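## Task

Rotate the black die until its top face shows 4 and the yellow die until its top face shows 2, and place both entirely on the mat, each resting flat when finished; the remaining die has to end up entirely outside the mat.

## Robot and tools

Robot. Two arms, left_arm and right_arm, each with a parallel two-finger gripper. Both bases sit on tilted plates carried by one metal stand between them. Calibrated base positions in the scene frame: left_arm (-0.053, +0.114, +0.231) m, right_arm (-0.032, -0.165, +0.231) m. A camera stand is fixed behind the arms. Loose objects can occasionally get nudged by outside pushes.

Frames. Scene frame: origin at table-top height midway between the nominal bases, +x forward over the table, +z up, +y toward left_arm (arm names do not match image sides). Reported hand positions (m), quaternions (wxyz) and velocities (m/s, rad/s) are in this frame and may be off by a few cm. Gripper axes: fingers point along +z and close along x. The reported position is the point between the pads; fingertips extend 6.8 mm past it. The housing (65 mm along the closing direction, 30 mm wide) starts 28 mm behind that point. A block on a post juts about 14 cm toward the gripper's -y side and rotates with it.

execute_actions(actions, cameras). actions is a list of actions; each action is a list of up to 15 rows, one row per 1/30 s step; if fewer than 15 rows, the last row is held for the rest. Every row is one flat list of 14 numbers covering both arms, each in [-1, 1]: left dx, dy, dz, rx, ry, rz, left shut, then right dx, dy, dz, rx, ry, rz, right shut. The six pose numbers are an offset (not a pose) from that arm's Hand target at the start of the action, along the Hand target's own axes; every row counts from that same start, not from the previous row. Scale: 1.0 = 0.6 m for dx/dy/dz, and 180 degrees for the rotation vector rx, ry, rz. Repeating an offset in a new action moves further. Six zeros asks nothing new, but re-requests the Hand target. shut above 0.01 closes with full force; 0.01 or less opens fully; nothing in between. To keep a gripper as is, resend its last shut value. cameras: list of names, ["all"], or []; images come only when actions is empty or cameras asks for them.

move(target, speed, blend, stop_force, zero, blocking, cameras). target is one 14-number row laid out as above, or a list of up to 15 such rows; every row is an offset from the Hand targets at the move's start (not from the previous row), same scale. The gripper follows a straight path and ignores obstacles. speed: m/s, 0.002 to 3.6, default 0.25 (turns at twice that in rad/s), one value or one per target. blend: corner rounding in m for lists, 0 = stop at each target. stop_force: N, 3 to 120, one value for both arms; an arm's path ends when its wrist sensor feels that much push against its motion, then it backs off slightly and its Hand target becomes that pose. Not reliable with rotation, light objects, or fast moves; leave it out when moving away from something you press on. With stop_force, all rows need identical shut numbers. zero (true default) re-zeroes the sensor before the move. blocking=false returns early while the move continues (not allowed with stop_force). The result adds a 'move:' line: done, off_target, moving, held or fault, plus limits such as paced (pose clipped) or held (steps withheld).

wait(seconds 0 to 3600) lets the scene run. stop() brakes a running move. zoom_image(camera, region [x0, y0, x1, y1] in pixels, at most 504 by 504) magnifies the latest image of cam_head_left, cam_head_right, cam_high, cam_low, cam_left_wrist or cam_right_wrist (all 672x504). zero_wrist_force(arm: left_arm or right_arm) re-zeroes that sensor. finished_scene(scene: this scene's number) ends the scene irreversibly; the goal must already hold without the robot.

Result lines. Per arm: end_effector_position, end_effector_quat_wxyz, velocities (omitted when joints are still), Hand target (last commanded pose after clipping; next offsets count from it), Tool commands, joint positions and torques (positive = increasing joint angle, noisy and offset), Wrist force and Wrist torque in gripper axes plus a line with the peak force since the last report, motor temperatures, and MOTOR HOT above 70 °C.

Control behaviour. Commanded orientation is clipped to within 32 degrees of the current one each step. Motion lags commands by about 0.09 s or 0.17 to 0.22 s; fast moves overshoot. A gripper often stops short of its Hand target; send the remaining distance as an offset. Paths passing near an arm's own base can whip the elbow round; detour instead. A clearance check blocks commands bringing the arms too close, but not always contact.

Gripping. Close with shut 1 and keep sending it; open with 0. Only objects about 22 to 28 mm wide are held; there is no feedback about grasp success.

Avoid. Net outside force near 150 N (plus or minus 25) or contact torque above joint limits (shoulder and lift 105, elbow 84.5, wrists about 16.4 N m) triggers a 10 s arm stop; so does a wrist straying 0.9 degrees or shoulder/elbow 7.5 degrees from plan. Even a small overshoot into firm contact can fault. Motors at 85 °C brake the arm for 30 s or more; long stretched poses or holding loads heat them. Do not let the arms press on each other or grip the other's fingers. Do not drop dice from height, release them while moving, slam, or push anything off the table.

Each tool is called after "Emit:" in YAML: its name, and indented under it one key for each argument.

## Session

Emit:
execute_actions:
  actions: []

Emit:
zoom_image:
  camera: "cam_high"
  region: [120, 180, 440, 500]

Scene clock: 0.00 s.
left_arm: end_effector_position=(+0.4842, -0.1173, +0.1626) end_effector_quat_wxyz=(+0.255, +0.895, +0.330, +0.160) | right_arm: end_effector_position=(+0.9902, -0.1381, +0.2427) end_effector_quat_wxyz=(+0.101, -0.521, +0.836, -0.139)
Joint positions: left_arm=[-0.954 -0.96 2.259 2.689 -0.696 0.573] | right_arm=[3.76 -2.373 -0.569 -1.129 0.46 -2.562]
Joint velocities: within noise
Joint torques (N m): no reading
Motor temperatures (°C): left_arm=[29 29 32 36 35 41] | right_arm=[33 29 36 42 39 31]
Wrist force (N): no reading
Wrist torque (N m): no reading
Wrist force, peak (N): no reading
Hand target: left_arm +0.4842, -0.1173, +0.1626; +0.255, +0.895, +0.330, +0.160 | right_arm +0.9902, -0.1381, +0.2427; +0.101, -0.521, +0.836, -0.139
Tool commands: left_gripper/shut=+0.0 right_gripper/shut=+0.0

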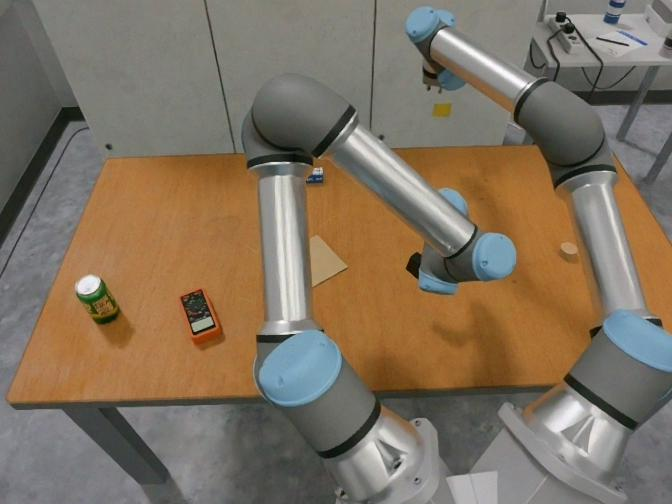

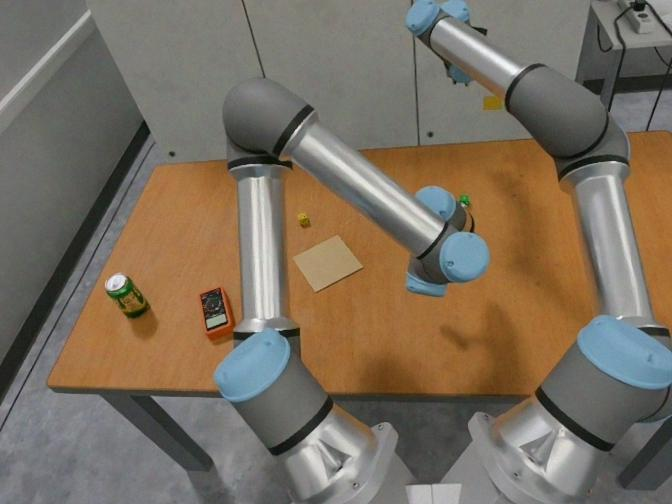

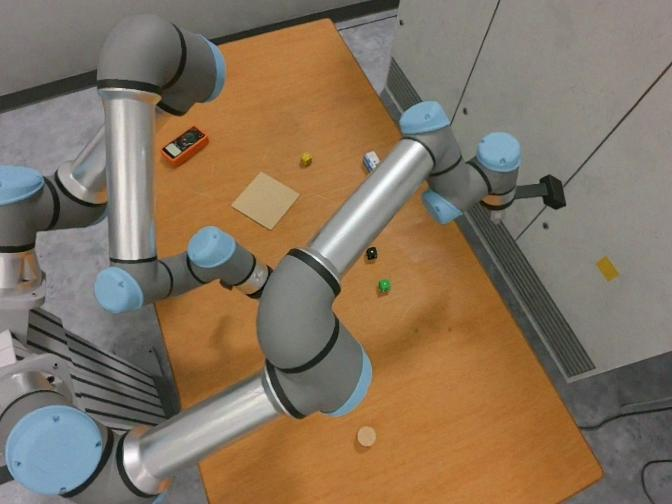

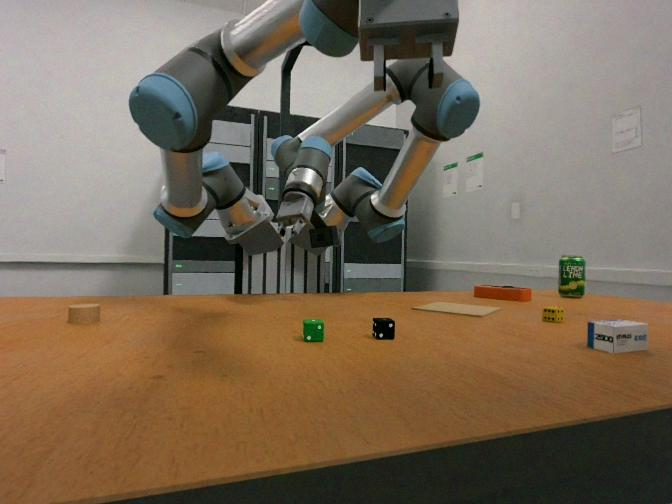

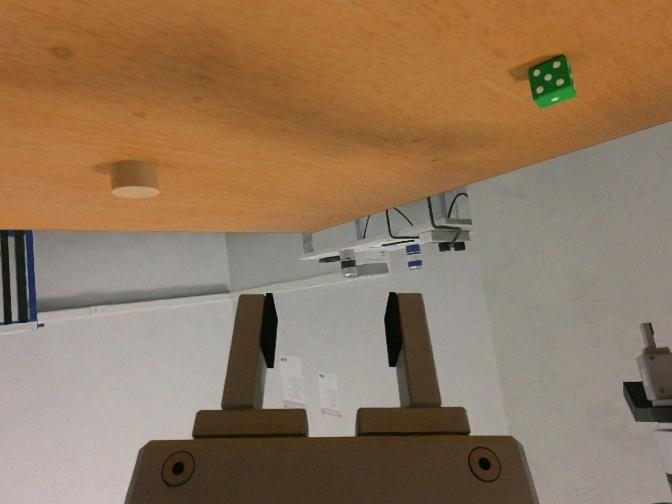

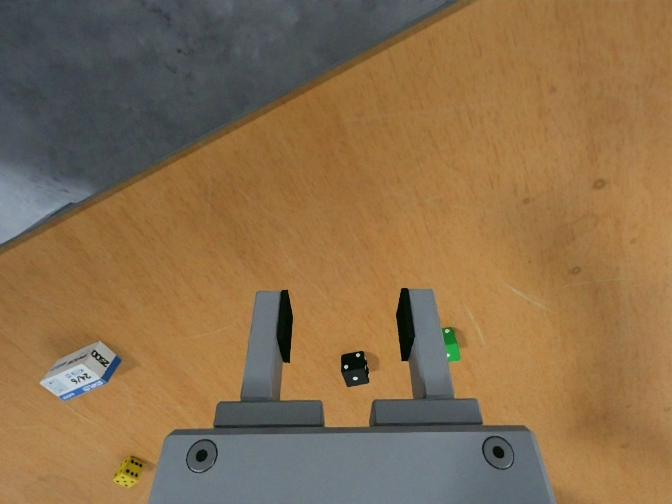

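Scaled by 1.575 from the camera's image (finer frame: 960x720).

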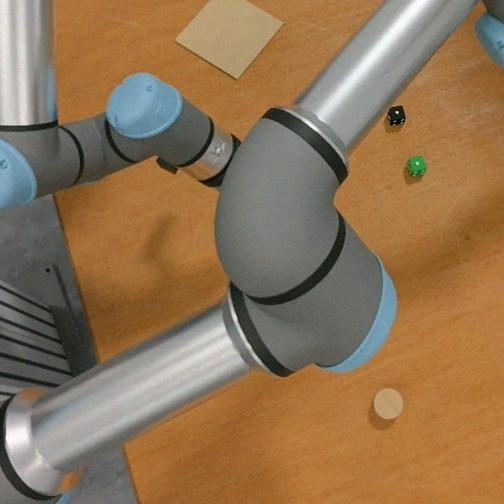

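Emit:
zoom_image:
  camera: "cam_high"
  region: [350, 230, 410, 310]

Emit:
zoom_image:
  camera: "cam_high"
  region: [280, 140, 340, 180]

Emit:
zoom_image:
  camera: "cam_low"
  region: [370, 290, 570, 350]

Emit:
zoom_image:
  camera: "cam_right_wrist"
  region: [325, 335, 385, 395]

Emit:
zoom_image:
  camera: "cam_right_wrist"
  region: [100, 445, 160, 495]

Emit:
zoom_image:
  camera: "cam_head_right"
  region: [280, 195, 340, 245]

Scaled by 6.300 from the camera's image (finer frame: 960x720).

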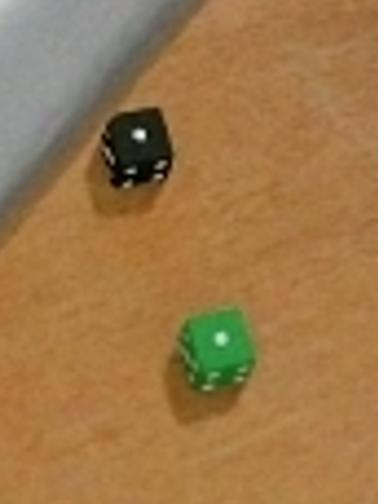

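Scaled by 8.400 from the camera's image (finer frame: 960x720).

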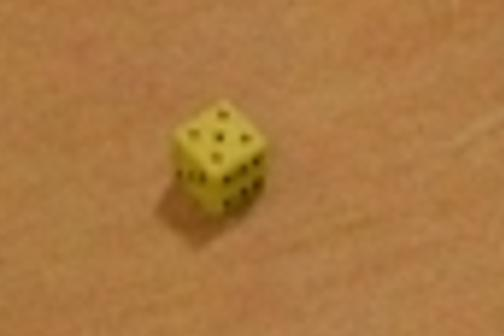

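Scaled by 2.520 from the camera's image (finer frame: 960x720).

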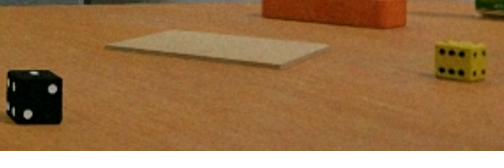

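Scaled by 8.400 from the camera's image (finer frame: 960x720).

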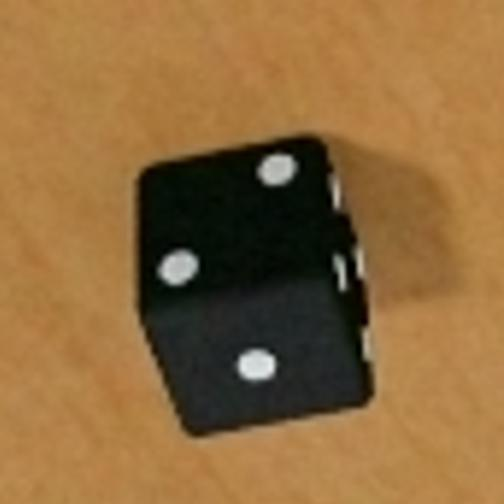

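Scaled by 8.400 from the camera's image (finer frame: 960x720).

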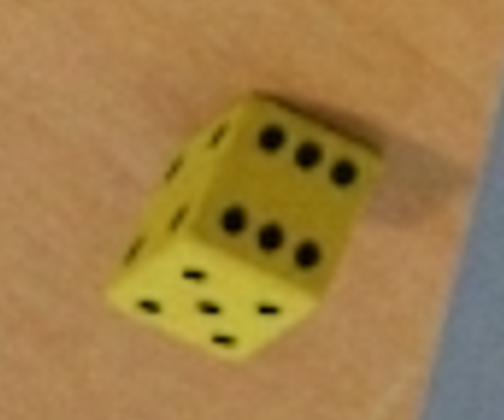

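Scaled by 8.400 from the camera's image (finer frame: 960x720).

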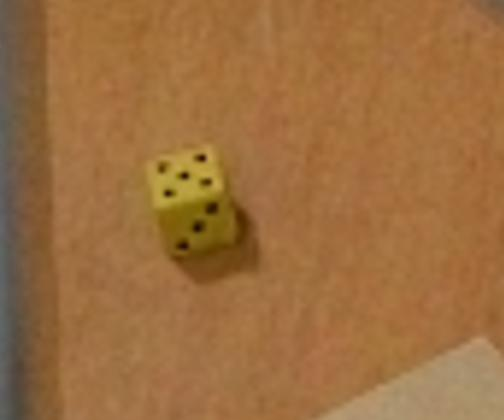

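Emit:
move:
  target: [0,0,0,0,0,0,0,0.791,0.183,-0.264,0,0,0,0]
  speed: 0.4

Emit:
move:
  target: [0.303,0.236,-0.033,0.133,0.212,-0.745,0,0,0,0,0,0,0,0]
  speed: 0.4
  cameras: ["all"]

Scene clock: 9.03 s.
left_arm: end_effector_position=(+0.4842, -0.1173, +0.1626) end_effector_quat_wxyz=(+0.255, +0.895, +0.330, +0.160) | right_arm: end_effector_position=(+0.6409, -0.4990, +0.3435) end_effector_quat_wxyz=(+0.101, -0.521, +0.836, -0.139)
Joint positions: left_arm=[-0.954 -0.96 2.259 2.689 -0.696 0.573] | right_arm=[3.732 -1.101 -1.838 -1.086 0.478 -2.613]
Joint torques (N m): left_arm=[-28.01 -19.57 -6.55 -1.28 -0.2 0.09] | right_arm=[8.86 25.41 -0.66 -0.08 -2.76 2.75]
Wrist force (N): left_arm=[0.1 -0.2 -0.3] | right_arm=[0.0 0.0 0.2]
Wrist torque (N m): left_arm=[-0.02 -0.01 0.00] | right_arm=[-0.01 0.02 -0.07]
Wrist force, peak (N): left_arm=[-0.2 -0.5 -0.2] | right_arm=[2.0 0.5 -0.3]
Hand target: left_arm +0.4842, -0.1173, +0.1626; +0.255, +0.895, +0.330, +0.160 | right_arm +0.6409, -0.4990, +0.3435; +0.101, -0.521, +0.836, -0.139
Off the commanded pose: left_arm 0.000 m, 0 deg | right_arm 0.000 m, 0 deg.
move: done

Scene clock: 12.90 s.
left_arm: end_effector_position=(+0.6802, -0.0807, +0.2797) end_effector_quat_wxyz=(+0.000, +0.001, +1.000, +0.000) | right_arm: end_effector_position=(+0.6409, -0.4990, +0.3435) end_effector_quat_wxyz=(+0.101, -0.521, +0.836, -0.139)
Joint positions: left_arm=[-0.901 -1.124 1.388 4.631 -0.696 -2.546] | right_arm=[3.732 -1.101 -1.838 -1.087 0.477 -2.612]
Joint torques (N m): left_arm=[-16.95 -7.83 -27.98 1.05 -1.14 -1.4] | right_arm=[8.99 24.98 19.07 -0.05 -2.66 2.32]
Wrist force (N): left_arm=[-0.8 -0.5 -0.7] | right_arm=[-0.1 0.2 0.3]
Wrist torque (N m): left_arm=[0.11 0.02 0.21] | right_arm=[0.00 0.02 -0.07]
Wrist force, peak (N): left_arm=[-1.2 -0.7 -0.6] | right_arm=[0.2 -0.2 0.5]
Hand target: left_arm +0.6802, -0.0807, +0.2797; +0.000, +0.000, +1.000, +0.000 | right_arm +0.6409, -0.4990, +0.3435; +0.101, -0.521, +0.836, -0.139
Off the commanded pose: left_arm 0.000 m, 0 deg | right_arm 0.000 m, 0 deg.
move: done

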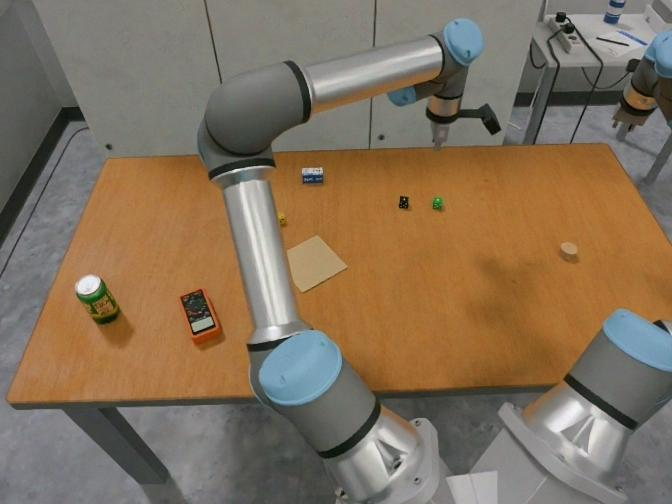

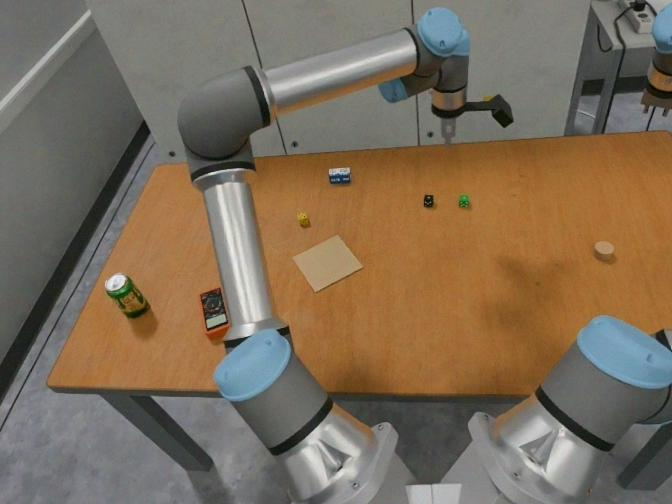

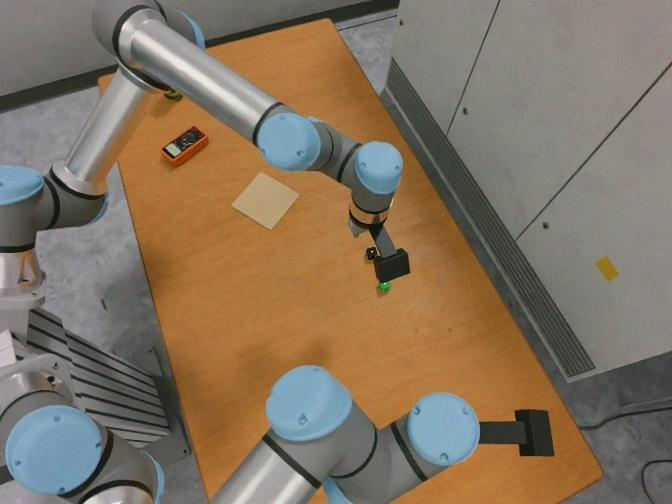

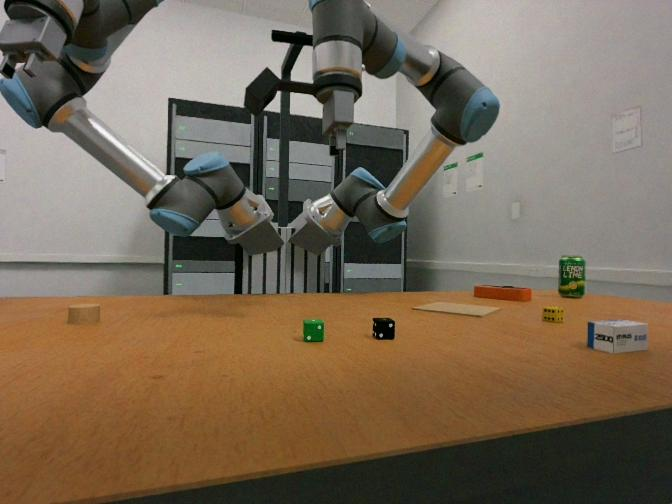

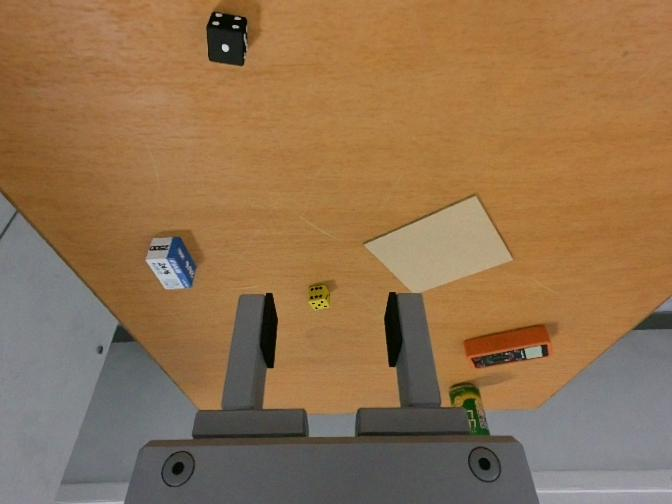

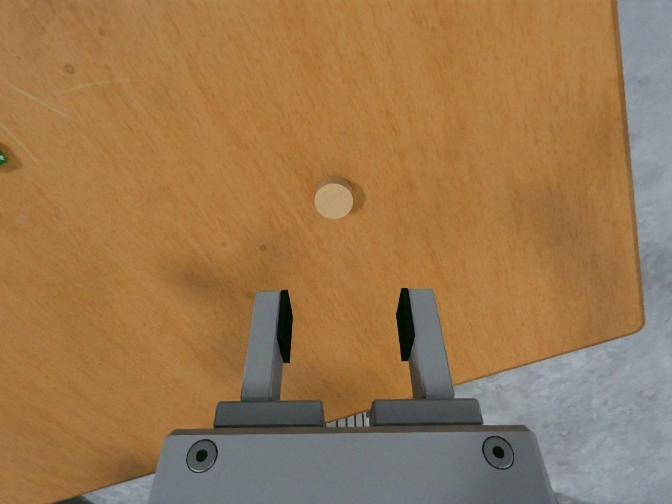

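Emit:
move:
  target: [-0.138,0.102,0.267,-0.0556,-0.0029,0.0333,0,0,0,0,0,0,0,0]
  speed: 0.3
  cameras: ["cam_low","cam_left_wrist"]

Emit:
zoom_image:
  camera: "cam_low"
  region: [290, 210, 470, 350]

Scene clock: 16.00 s.
left_arm: end_effector_position=(+0.7631, -0.0196, +0.1195) end_effector_quat_wxyz=(+0.005, +0.053, +0.995, +0.087) | right_arm: end_effector_position=(+0.6409, -0.4990, +0.3435) end_effector_quat_wxyz=(+0.101, -0.521, +0.836, -0.139)
Joint positions: left_arm=[-0.65 -0.923 1.23 4.439 -0.538 -2.174] | right_arm=[3.732 -1.101 -1.838 -1.087 0.477 -2.612]
Joint torques (N m): left_arm=[-18.67 -14.15 -24.93 -4.29 1.54 1.93] | right_arm=[8.73 25.22 23.76 -0.07 -2.5 2.56]
Wrist force (N): left_arm=[-0.4 -0.2 -0.5] | right_arm=[0.2 0.3 0.3]
Wrist torque (N m): left_arm=[0.09 -0.04 0.08] | right_arm=[0.01 -0.01 -0.07]
Wrist force, peak (N): left_arm=[0.1 -0.9 -1.8] | right_arm=[0.1 -0.2 0.6]
Hand target: left_arm +0.7631, -0.0196, +0.1195; +0.005, +0.053, +0.995, +0.087 | right_arm +0.6409, -0.4990, +0.3435; +0.101, -0.521, +0.836, -0.139
Off the commanded pose: left_arm 0.000 m, 0 deg | right_arm 0.000 m, 0 deg.
move: done

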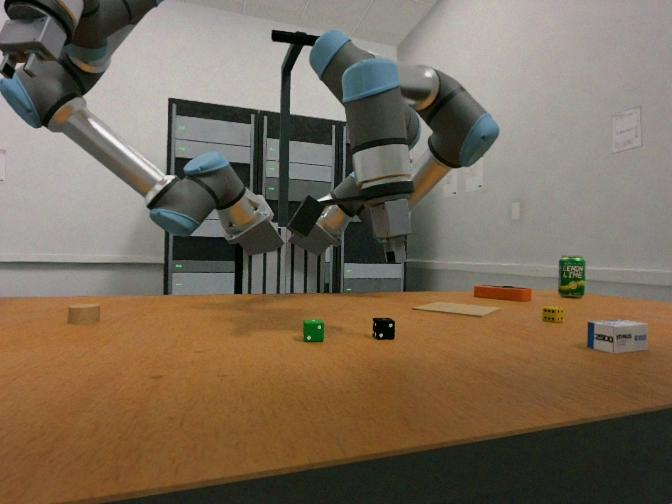

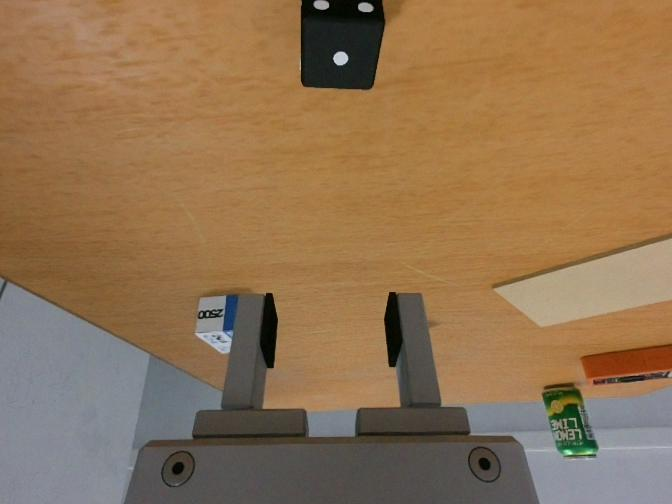

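Scaled by 2.800 from the camera's image (finer frame: 960x720).

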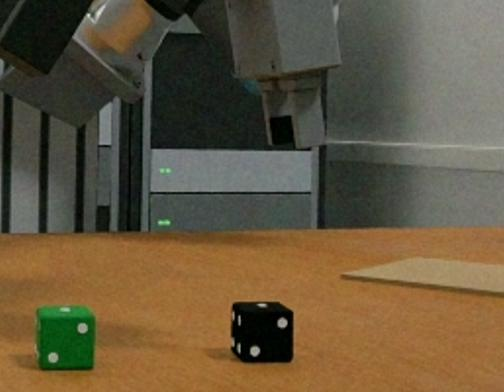

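Emit:
move:
  target: [0.0055,-0.0418,0.1027,0,0,0.0167,0,0,0,0,0,0,0,0]
  speed: 0.15
  cameras: ["cam_low","cam_left_wrist"]

Emit:
zoom_image:
  camera: "cam_low"
  region: [290, 240, 430, 350]

Scene clock: 18.60 s.
left_arm: end_effector_position=(+0.7583, -0.0332, +0.0545) end_effector_quat_wxyz=(+0.002, +0.079, +0.993, +0.087) | right_arm: end_effector_position=(+0.6409, -0.4990, +0.3435) end_effector_quat_wxyz=(+0.101, -0.521, +0.836, -0.139)
Joint positions: left_arm=[-0.594 -0.827 1.228 4.252 -0.538 -2.013] | right_arm=[3.732 -1.101 -1.838 -1.087 0.477 -2.612]
Joint torques (N m): left_arm=[-20.75 -15.22 -25.04 -4.18 -1.24 1.96] | right_arm=[9.02 24.52 24.36 -0.15 -2.62 2.59]
Wrist force (N): left_arm=[-0.6 -0.4 -0.7] | right_arm=[0.3 0.0 0.1]
Wrist torque (N m): left_arm=[0.08 0.00 0.08] | right_arm=[-0.02 -0.02 -0.07]
Wrist force, peak (N): left_arm=[-0.5 -0.1 -1.5] | right_arm=[0.2 -0.4 0.4]
Hand target: left_arm +0.7583, -0.0332, +0.0544; +0.002, +0.079, +0.993, +0.087 | right_arm +0.6409, -0.4990, +0.3435; +0.101, -0.521, +0.836, -0.139
Off the commanded pose: left_arm 0.000 m, 0 deg | right_arm 0.000 m, 0 deg.
move: done

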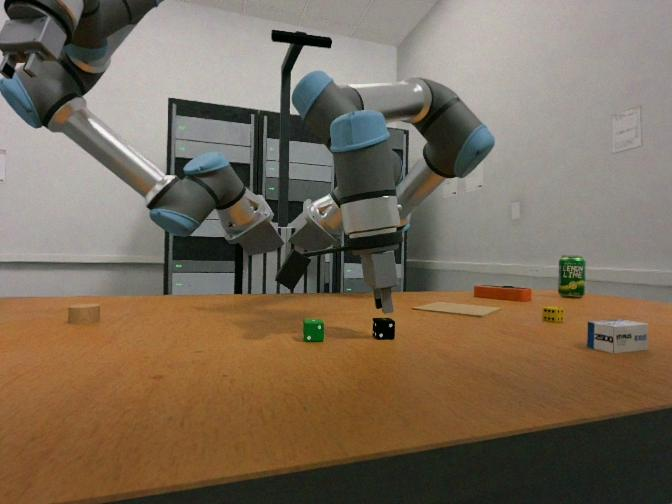

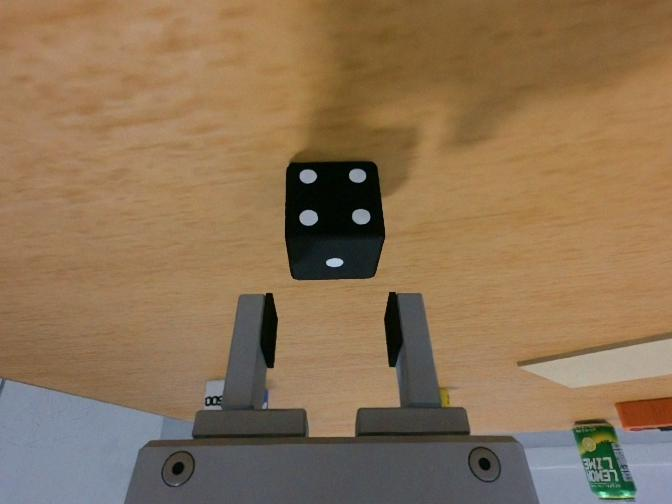

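Scaled by 3.600 from the camera's image (finer frame: 960x720).

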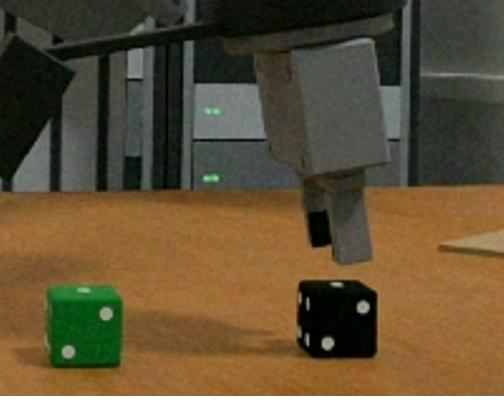

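Emit:
move:
  target: [0.0025,-0.0043,0.0627,0.0333,0,0,0,0,0,0,0,0,0,0]
  speed: 0.08
  cameras: ["cam_low","cam_left_wrist"]

Emit:
zoom_image:
  camera: "cam_low"
  region: [290, 240, 430, 350]

Scene clock: 21.80 s.
left_arm: end_effector_position=(+0.7572, -0.0290, +0.0171) end_effector_quat_wxyz=(-0.002, +0.079, +0.996, +0.035) | right_arm: end_effector_position=(+0.6409, -0.4990, +0.3435) end_effector_quat_wxyz=(+0.101, -0.521, +0.836, -0.139)
Joint positions: left_arm=[-0.539 -0.801 1.241 4.064 -0.644 -1.859] | right_arm=[3.732 -1.101 -1.838 -1.087 0.477 -2.612]
Joint torques (N m): left_arm=[-14.37 -12.02 -0.38 -3.95 -1.35 1.81] | right_arm=[8.29 25.08 25.45 -0.13 -2.49 2.34]
Wrist force (N): left_arm=[5.9 1.7 -17.5] | right_arm=[0.0 -0.1 0.2]
Wrist torque (N m): left_arm=[0.23 -0.32 0.10] | right_arm=[-0.02 0.02 -0.07]
Wrist force, peak (N): left_arm=[5.9 1.7 -17.5] | right_arm=[0.6 0.2 0.5]
Hand target: left_arm +0.7572, -0.0290, +0.0170; -0.002, +0.079, +0.996, +0.035 | right_arm +0.6409, -0.4990, +0.3435; +0.101, -0.521, +0.836, -0.139
Off the commanded pose: left_arm 0.000 m, 0 deg | right_arm 0.000 m, 0 deg.
move: done

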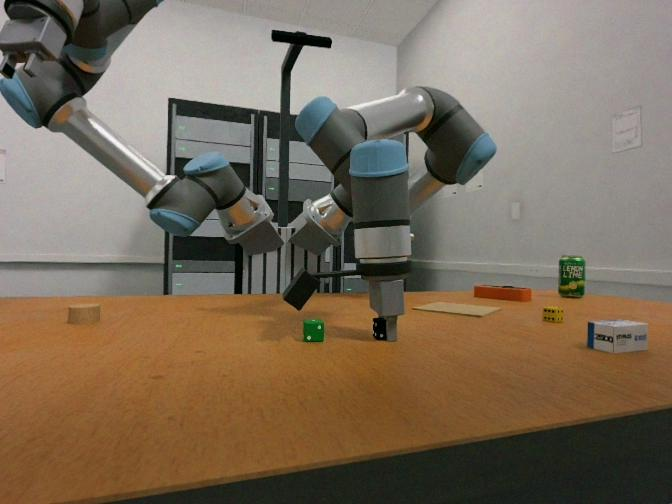

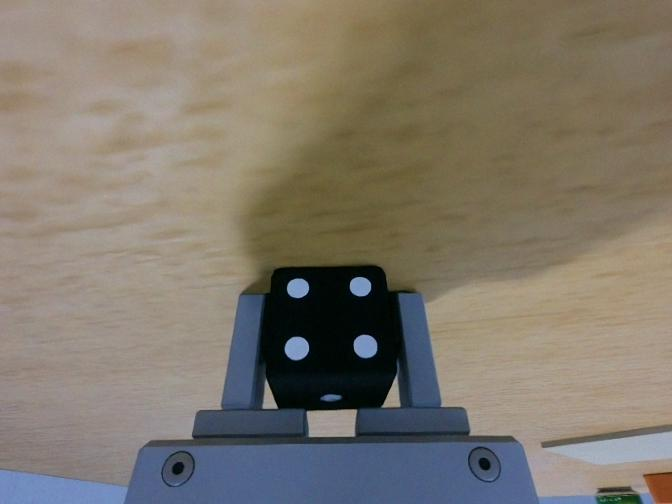

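Scaled by 3.600 from the camera's image (finer frame: 960x720).

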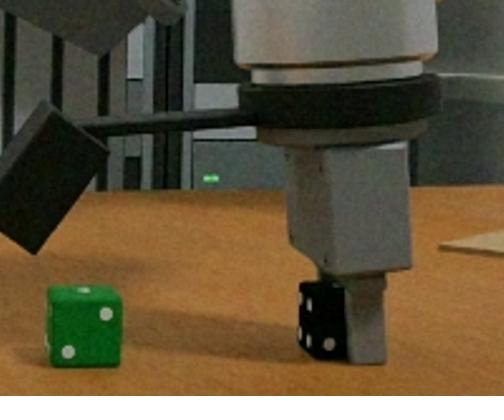

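Emit:
move:
  target: [0,-0.0083,-0.01,0,0,0,0,0,0,0,0,0,0,0]
  speed: 0.05

Emit:
execute_actions:
  actions:
    - [[0,0,0,0,0,0,1,0,0,0,0,0,0,0]]

Emit:
move:
  target:
    - [0,0.009,-0.133,0,0,0,1,0,0,0,0,0,0,0]
    - [0.409,0.317,-0.173,0.4,0,0,1,0,0,0,0,0,0,0]
  speed: 0.35
  blend: [0.03,0]
  cameras: ["all"]

Emit:
zoom_image:
  camera: "cam_low"
  region: [400, 170, 580, 330]

Scene clock: 24.80 s.
left_arm: end_effector_position=(+0.7563, -0.0342, +0.0224) end_effector_quat_wxyz=(-0.002, +0.079, +0.996, +0.035) | right_arm: end_effector_position=(+0.6409, -0.4990, +0.3435) end_effector_quat_wxyz=(+0.101, -0.521, +0.836, -0.139)
Joint positions: left_arm=[-0.549 -0.802 1.24 4.079 -0.642 -1.875] | right_arm=[3.732 -1.101 -1.838 -1.087 0.477 -2.612]
Joint torques (N m): left_arm=[-57.04 -55.94 -23.45 0.78 1.24 -1.4] | right_arm=[8.59 24.4 24.3 -0.05 -2.53 2.34]
Wrist force (N): left_arm=[-0.4 -0.4 -0.8] | right_arm=[0.1 0.1 0.3]
Wrist torque (N m): left_arm=[0.11 -0.01 0.15] | right_arm=[-0.01 0.00 -0.07]
Wrist force, peak (N): left_arm=[7.0 1.8 -20.3] | right_arm=[0.1 0.2 0.6]
Hand target: left_arm +0.7564, -0.0343, +0.0226; -0.002, +0.079, +0.996, +0.035 | right_arm +0.6409, -0.4990, +0.3435; +0.101, -0.521, +0.836, -0.139
Off the commanded pose: left_arm 0.000 m, 0 deg | right_arm 0.000 m, 0 deg.
move: done

Scene clock: 25.50 s.
left_arm: end_effector_position=(+0.7564, -0.0343, +0.0226) end_effector_quat_wxyz=(-0.002, +0.079, +0.996, +0.035) | right_arm: end_effector_position=(+0.6409, -0.4990, +0.3435) end_effector_quat_wxyz=(+0.101, -0.521, +0.836, -0.139)
Joint positions: left_arm=[-0.549 -0.802 1.24 4.08 -0.642 -1.876] | right_arm=[3.732 -1.101 -1.838 -1.087 0.477 -2.612]
Joint torques (N m): left_arm=[-57.74 -57.07 -23.85 1 1.49 -1.32] | right_arm=[8.65 24.4 25.62 -0.13 -2.61 2.27]
Wrist force (N): left_arm=[-0.5 -0.5 -0.5] | right_arm=[0.0 0.1 0.1]
Wrist torque (N m): left_arm=[0.10 -0.01 0.17] | right_arm=[-0.01 0.01 -0.06]
Wrist force, peak (N): left_arm=[-0.5 -0.9 -0.9] | right_arm=[0.2 -0.2 0.5]
Hand target: left_arm +0.7564, -0.0343, +0.0226; -0.002, +0.079, +0.996, +0.035 | right_arm +0.6409, -0.4990, +0.3435; +0.101, -0.521, +0.836, -0.139
Off the commanded pose: left_arm 0.000 m, 0 deg | right_arm 0.000 m, 0 deg.

Scene clock: 28.27 s.
left_arm: end_effector_position=(+0.5437, +0.1842, +0.1416) end_effector_quat_wxyz=(-0.048, +0.063, +0.827, -0.557) | right_arm: end_effector_position=(+0.6409, -0.4990, +0.3435) end_effector_quat_wxyz=(+0.101, -0.521, +0.836, -0.139)
Joint positions: left_arm=[-0.097 -1.521 1.94 3.97 -2.055 -1.311] | right_arm=[3.732 -1.101 -1.838 -1.087 0.477 -2.612]
Joint torques (N m): left_arm=[3.2 -51.05 -16.55 0.89 -3.48 2.03] | right_arm=[7.95 25.29 24.44 -0.07 -2.47 2.35]
Wrist force (N): left_arm=[-1.4 -2.1 0.3] | right_arm=[0.1 -0.2 0.2]
Wrist torque (N m): left_arm=[0.01 0.21 0.30] | right_arm=[-0.03 0.01 -0.07]
Wrist force, peak (N): left_arm=[-1.1 -2.4 0.5] | right_arm=[0.0 -0.2 0.6]
Hand target: left_arm +0.5437, +0.1842, +0.1416; -0.048, +0.063, +0.827, -0.557 | right_arm +0.6409, -0.4990, +0.3435; +0.101, -0.521, +0.836, -0.139
Off the commanded pose: left_arm 0.000 m, 0 deg | right_arm 0.000 m, 0 deg.
move: done

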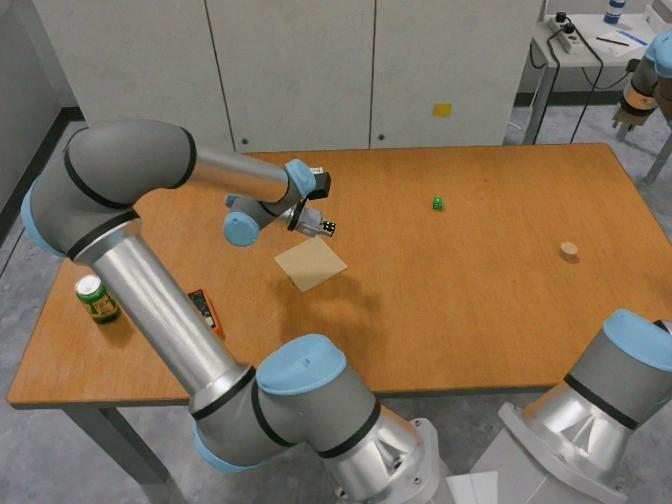

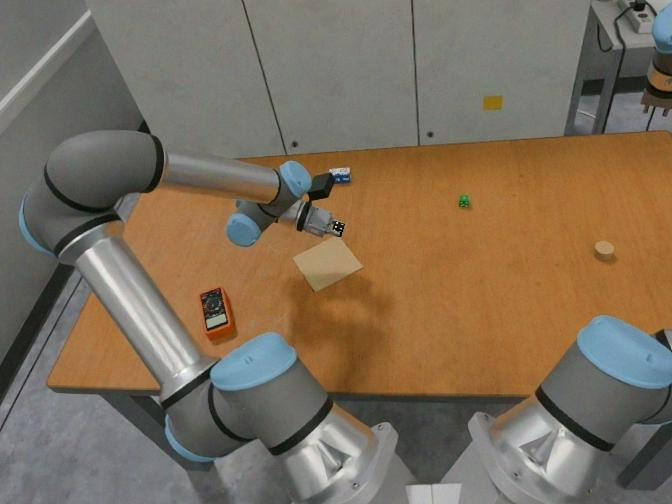

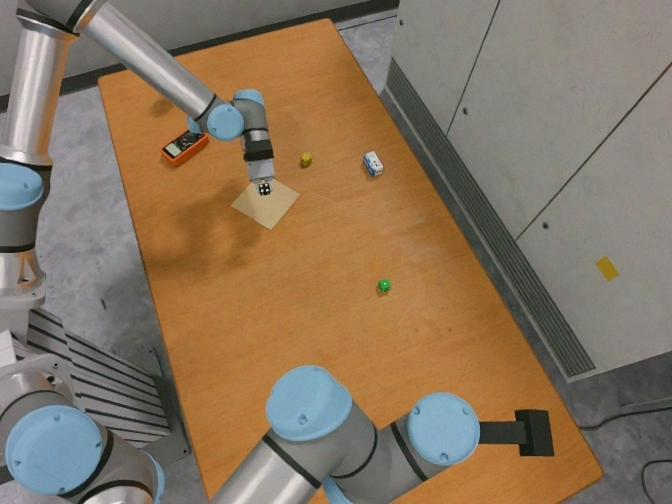

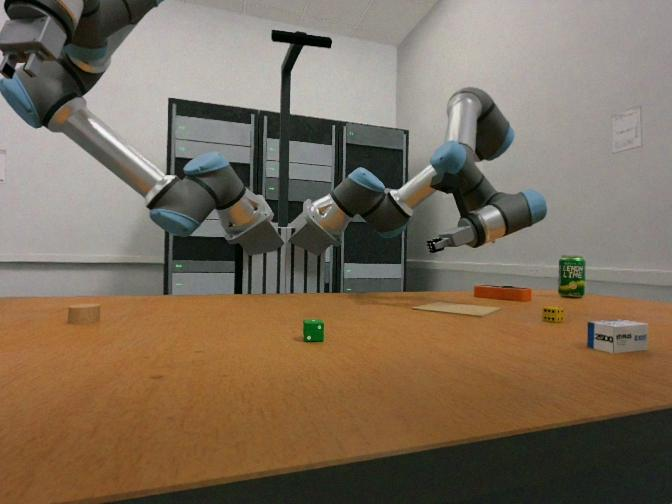

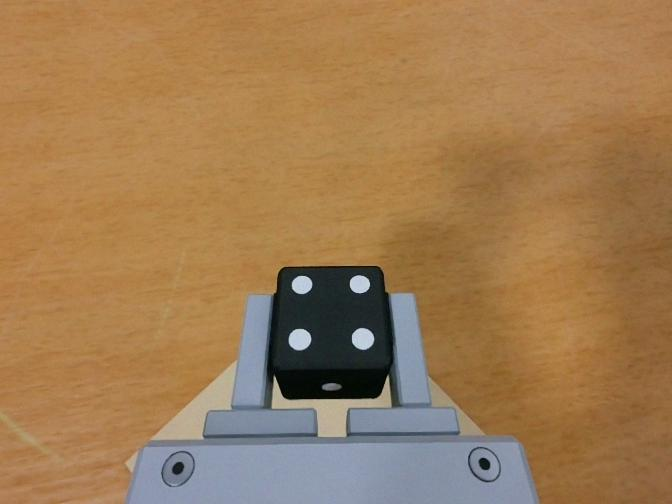

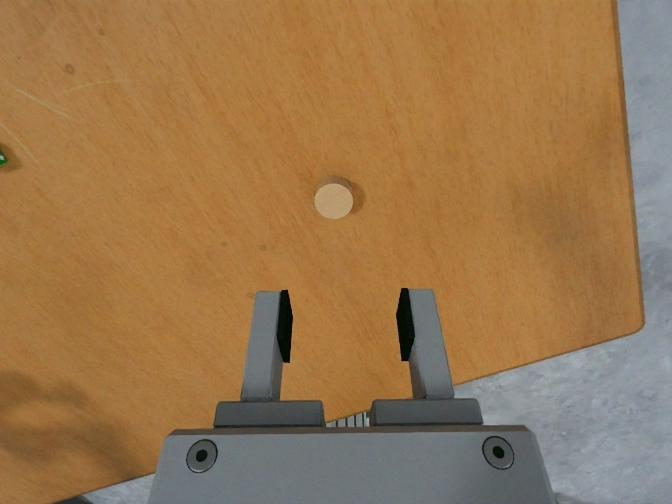

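Scaled by 2.800 from the camera's image (finer frame: 960x720).

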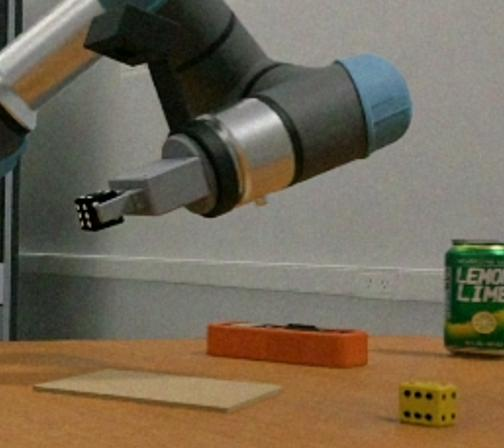

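Emit:
move:
  target: [0,0.1403,0.0353,0.0167,0,0,1,0,0,0,0,0,0,0]
  speed: 0.15
  cameras: ["cam_low","cam_left_wrist"]

Emit:
zoom_image:
  camera: "cam_low"
  region: [400, 210, 560, 330]

Scene clock: 31.93 s.
left_arm: end_effector_position=(+0.5448, +0.1961, +0.0558) end_effector_quat_wxyz=(-0.049, +0.061, +0.812, -0.579) | right_arm: end_effector_position=(+0.6409, -0.4990, +0.3435) end_effector_quat_wxyz=(+0.101, -0.521, +0.836, -0.139)
Joint positions: left_arm=[0.037 -1.337 1.842 3.979 -2.141 -1.152] | right_arm=[3.732 -1.101 -1.838 -1.087 0.477 -2.612]
Joint torques (N m): left_arm=[0.89 -15.68 -18.32 1.18 -2.8 1.97] | right_arm=[8.86 25.47 24.09 0.02 -2.62 2.23]
Wrist force (N): left_arm=[-1.2 -1.8 0.8] | right_arm=[0.3 0.3 0.4]
Wrist torque (N m): left_arm=[0.02 0.20 0.30] | right_arm=[0.02 -0.01 -0.06]
Wrist force, peak (N): left_arm=[-1.2 -3.1 -0.1] | right_arm=[0.2 0.0 0.6]
Hand target: left_arm +0.5448, +0.1961, +0.0557; -0.049, +0.061, +0.812, -0.579 | right_arm +0.6409, -0.4990, +0.3435; +0.101, -0.521, +0.836, -0.139
Off the commanded pose: left_arm 0.000 m, 0 deg | right_arm 0.000 m, 0 deg.
move: done

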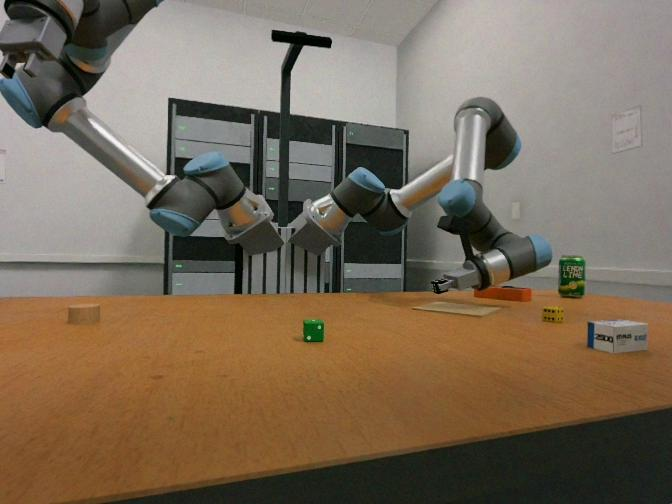

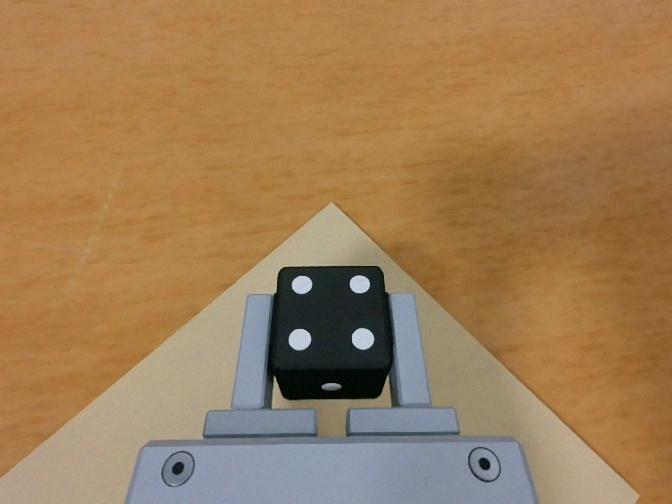

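Scaled by 3.150 from the camera's image (finer frame: 960x720).

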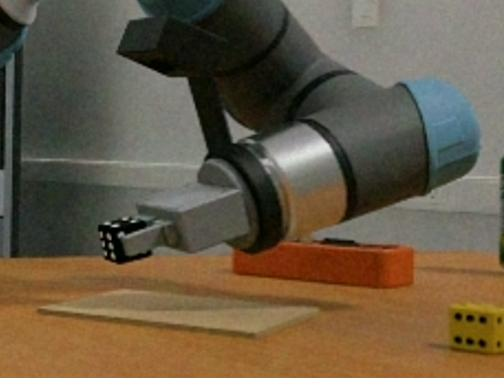

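Emit:
move:
  target: [0,0.0077,-0.022,0,0,0,1,0,0,0,0,0,0,0]
  speed: 0.1

Emit:
move:
  target: [0,0.0709,0.0244,0,0,0,1,0,0,0,0,0,0,0]
  speed: 0.02
  stop_force: 5
  cameras: ["cam_low","cam_left_wrist"]

Emit:
zoom_image:
  camera: "cam_low"
  region: [400, 210, 560, 330]

Scene clock: 33.83 s.
left_arm: end_effector_position=(+0.5469, +0.2098, +0.0556) end_effector_quat_wxyz=(-0.049, +0.061, +0.812, -0.579) | right_arm: end_effector_position=(+0.6409, -0.4990, +0.3435) end_effector_quat_wxyz=(+0.101, -0.521, +0.836, -0.139)
Joint positions: left_arm=[0.057 -1.343 1.821 4.019 -2.145 -1.129] | right_arm=[3.732 -1.101 -1.838 -1.087 0.477 -2.612]
Joint torques (N m): left_arm=[2.86 -58.46 -17.61 1.16 -2.7 1.5] | right_arm=[9.72 24.04 24.58 0.11 -2.65 2.44]
Wrist force (N): left_arm=[-1.3 -1.9 0.9] | right_arm=[0.2 0.0 0.3]
Wrist torque (N m): left_arm=[0.01 0.20 0.31] | right_arm=[-0.01 -0.01 -0.07]
Wrist force, peak (N): left_arm=[-1.1 -2.4 1.2] | right_arm=[0.3 -0.4 0.5]
Hand target: left_arm +0.5470, +0.2099, +0.0556; -0.049, +0.061, +0.812, -0.579 | right_arm +0.6409, -0.4990, +0.3435; +0.101, -0.521, +0.836, -0.139
Off the commanded pose: left_arm 0.000 m, 0 deg | right_arm 0.000 m, 0 deg.
move: done

Scene clock: 36.50 s.
left_arm: end_effector_position=(+0.5467, +0.2100, +0.0254) end_effector_quat_wxyz=(-0.049, +0.061, +0.812, -0.579) | right_arm: end_effector_position=(+0.6409, -0.4990, +0.3435) end_effector_quat_wxyz=(+0.101, -0.521, +0.836, -0.139)
Joint positions: left_arm=[0.086 -1.28 1.787 4.008 -2.152 -1.095] | right_arm=[3.732 -1.101 -1.838 -1.087 0.477 -2.612]
Joint torques (N m): left_arm=[-18.75 -58.74 3.75 0.88 1.12 -0.93] | right_arm=[8.36 24.85 25.23 -0.23 -2.56 2.33]
Wrist force (N): left_arm=[-1.5 -5.9 0.6] | right_arm=[0.0 0.0 0.4]
Wrist torque (N m): left_arm=[-0.01 0.16 0.35] | right_arm=[-0.02 0.01 -0.06]
Wrist force, peak (N): left_arm=[2.3 -11.7 -3.6] | right_arm=[0.3 -0.3 0.5]
Hand target: left_arm +0.5467, +0.2100, +0.0254; -0.049, +0.061, +0.812, -0.579 (not the last commanded pose) | right_arm +0.6409, -0.4990, +0.3435; +0.101, -0.521, +0.836, -0.139
Off the commanded pose: left_arm 0.015 m, 0 deg | right_arm 0.000 m, 0 deg.
move: contact (left_arm)

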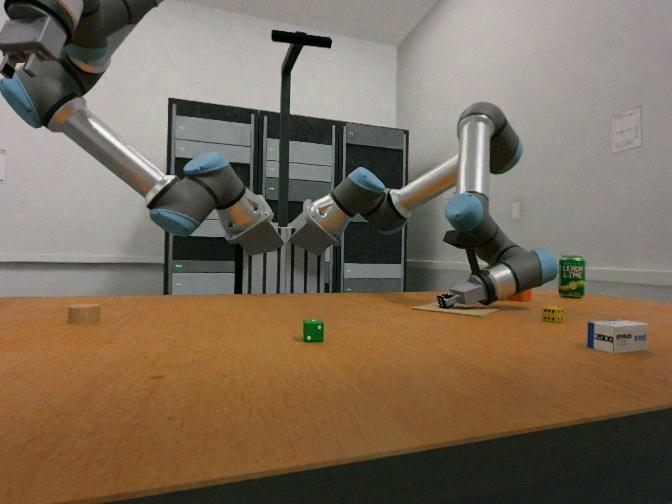

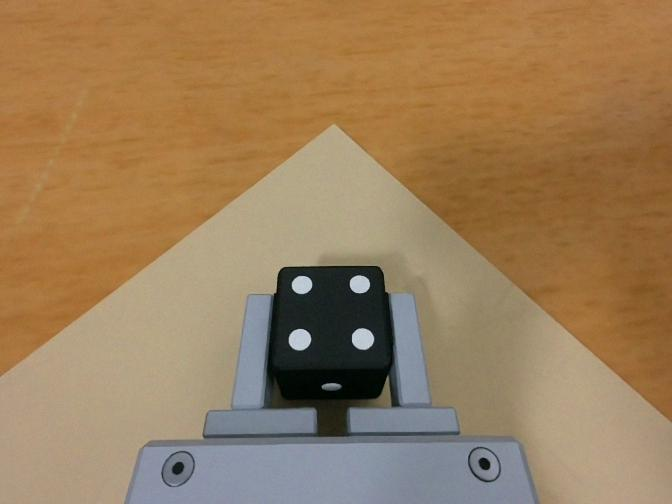

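Scaled by 3.150 from the camera's image (finer frame: 960x720).

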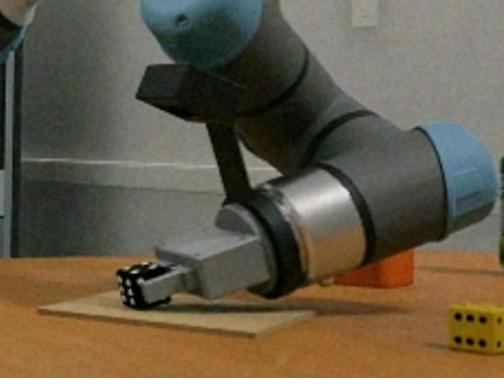

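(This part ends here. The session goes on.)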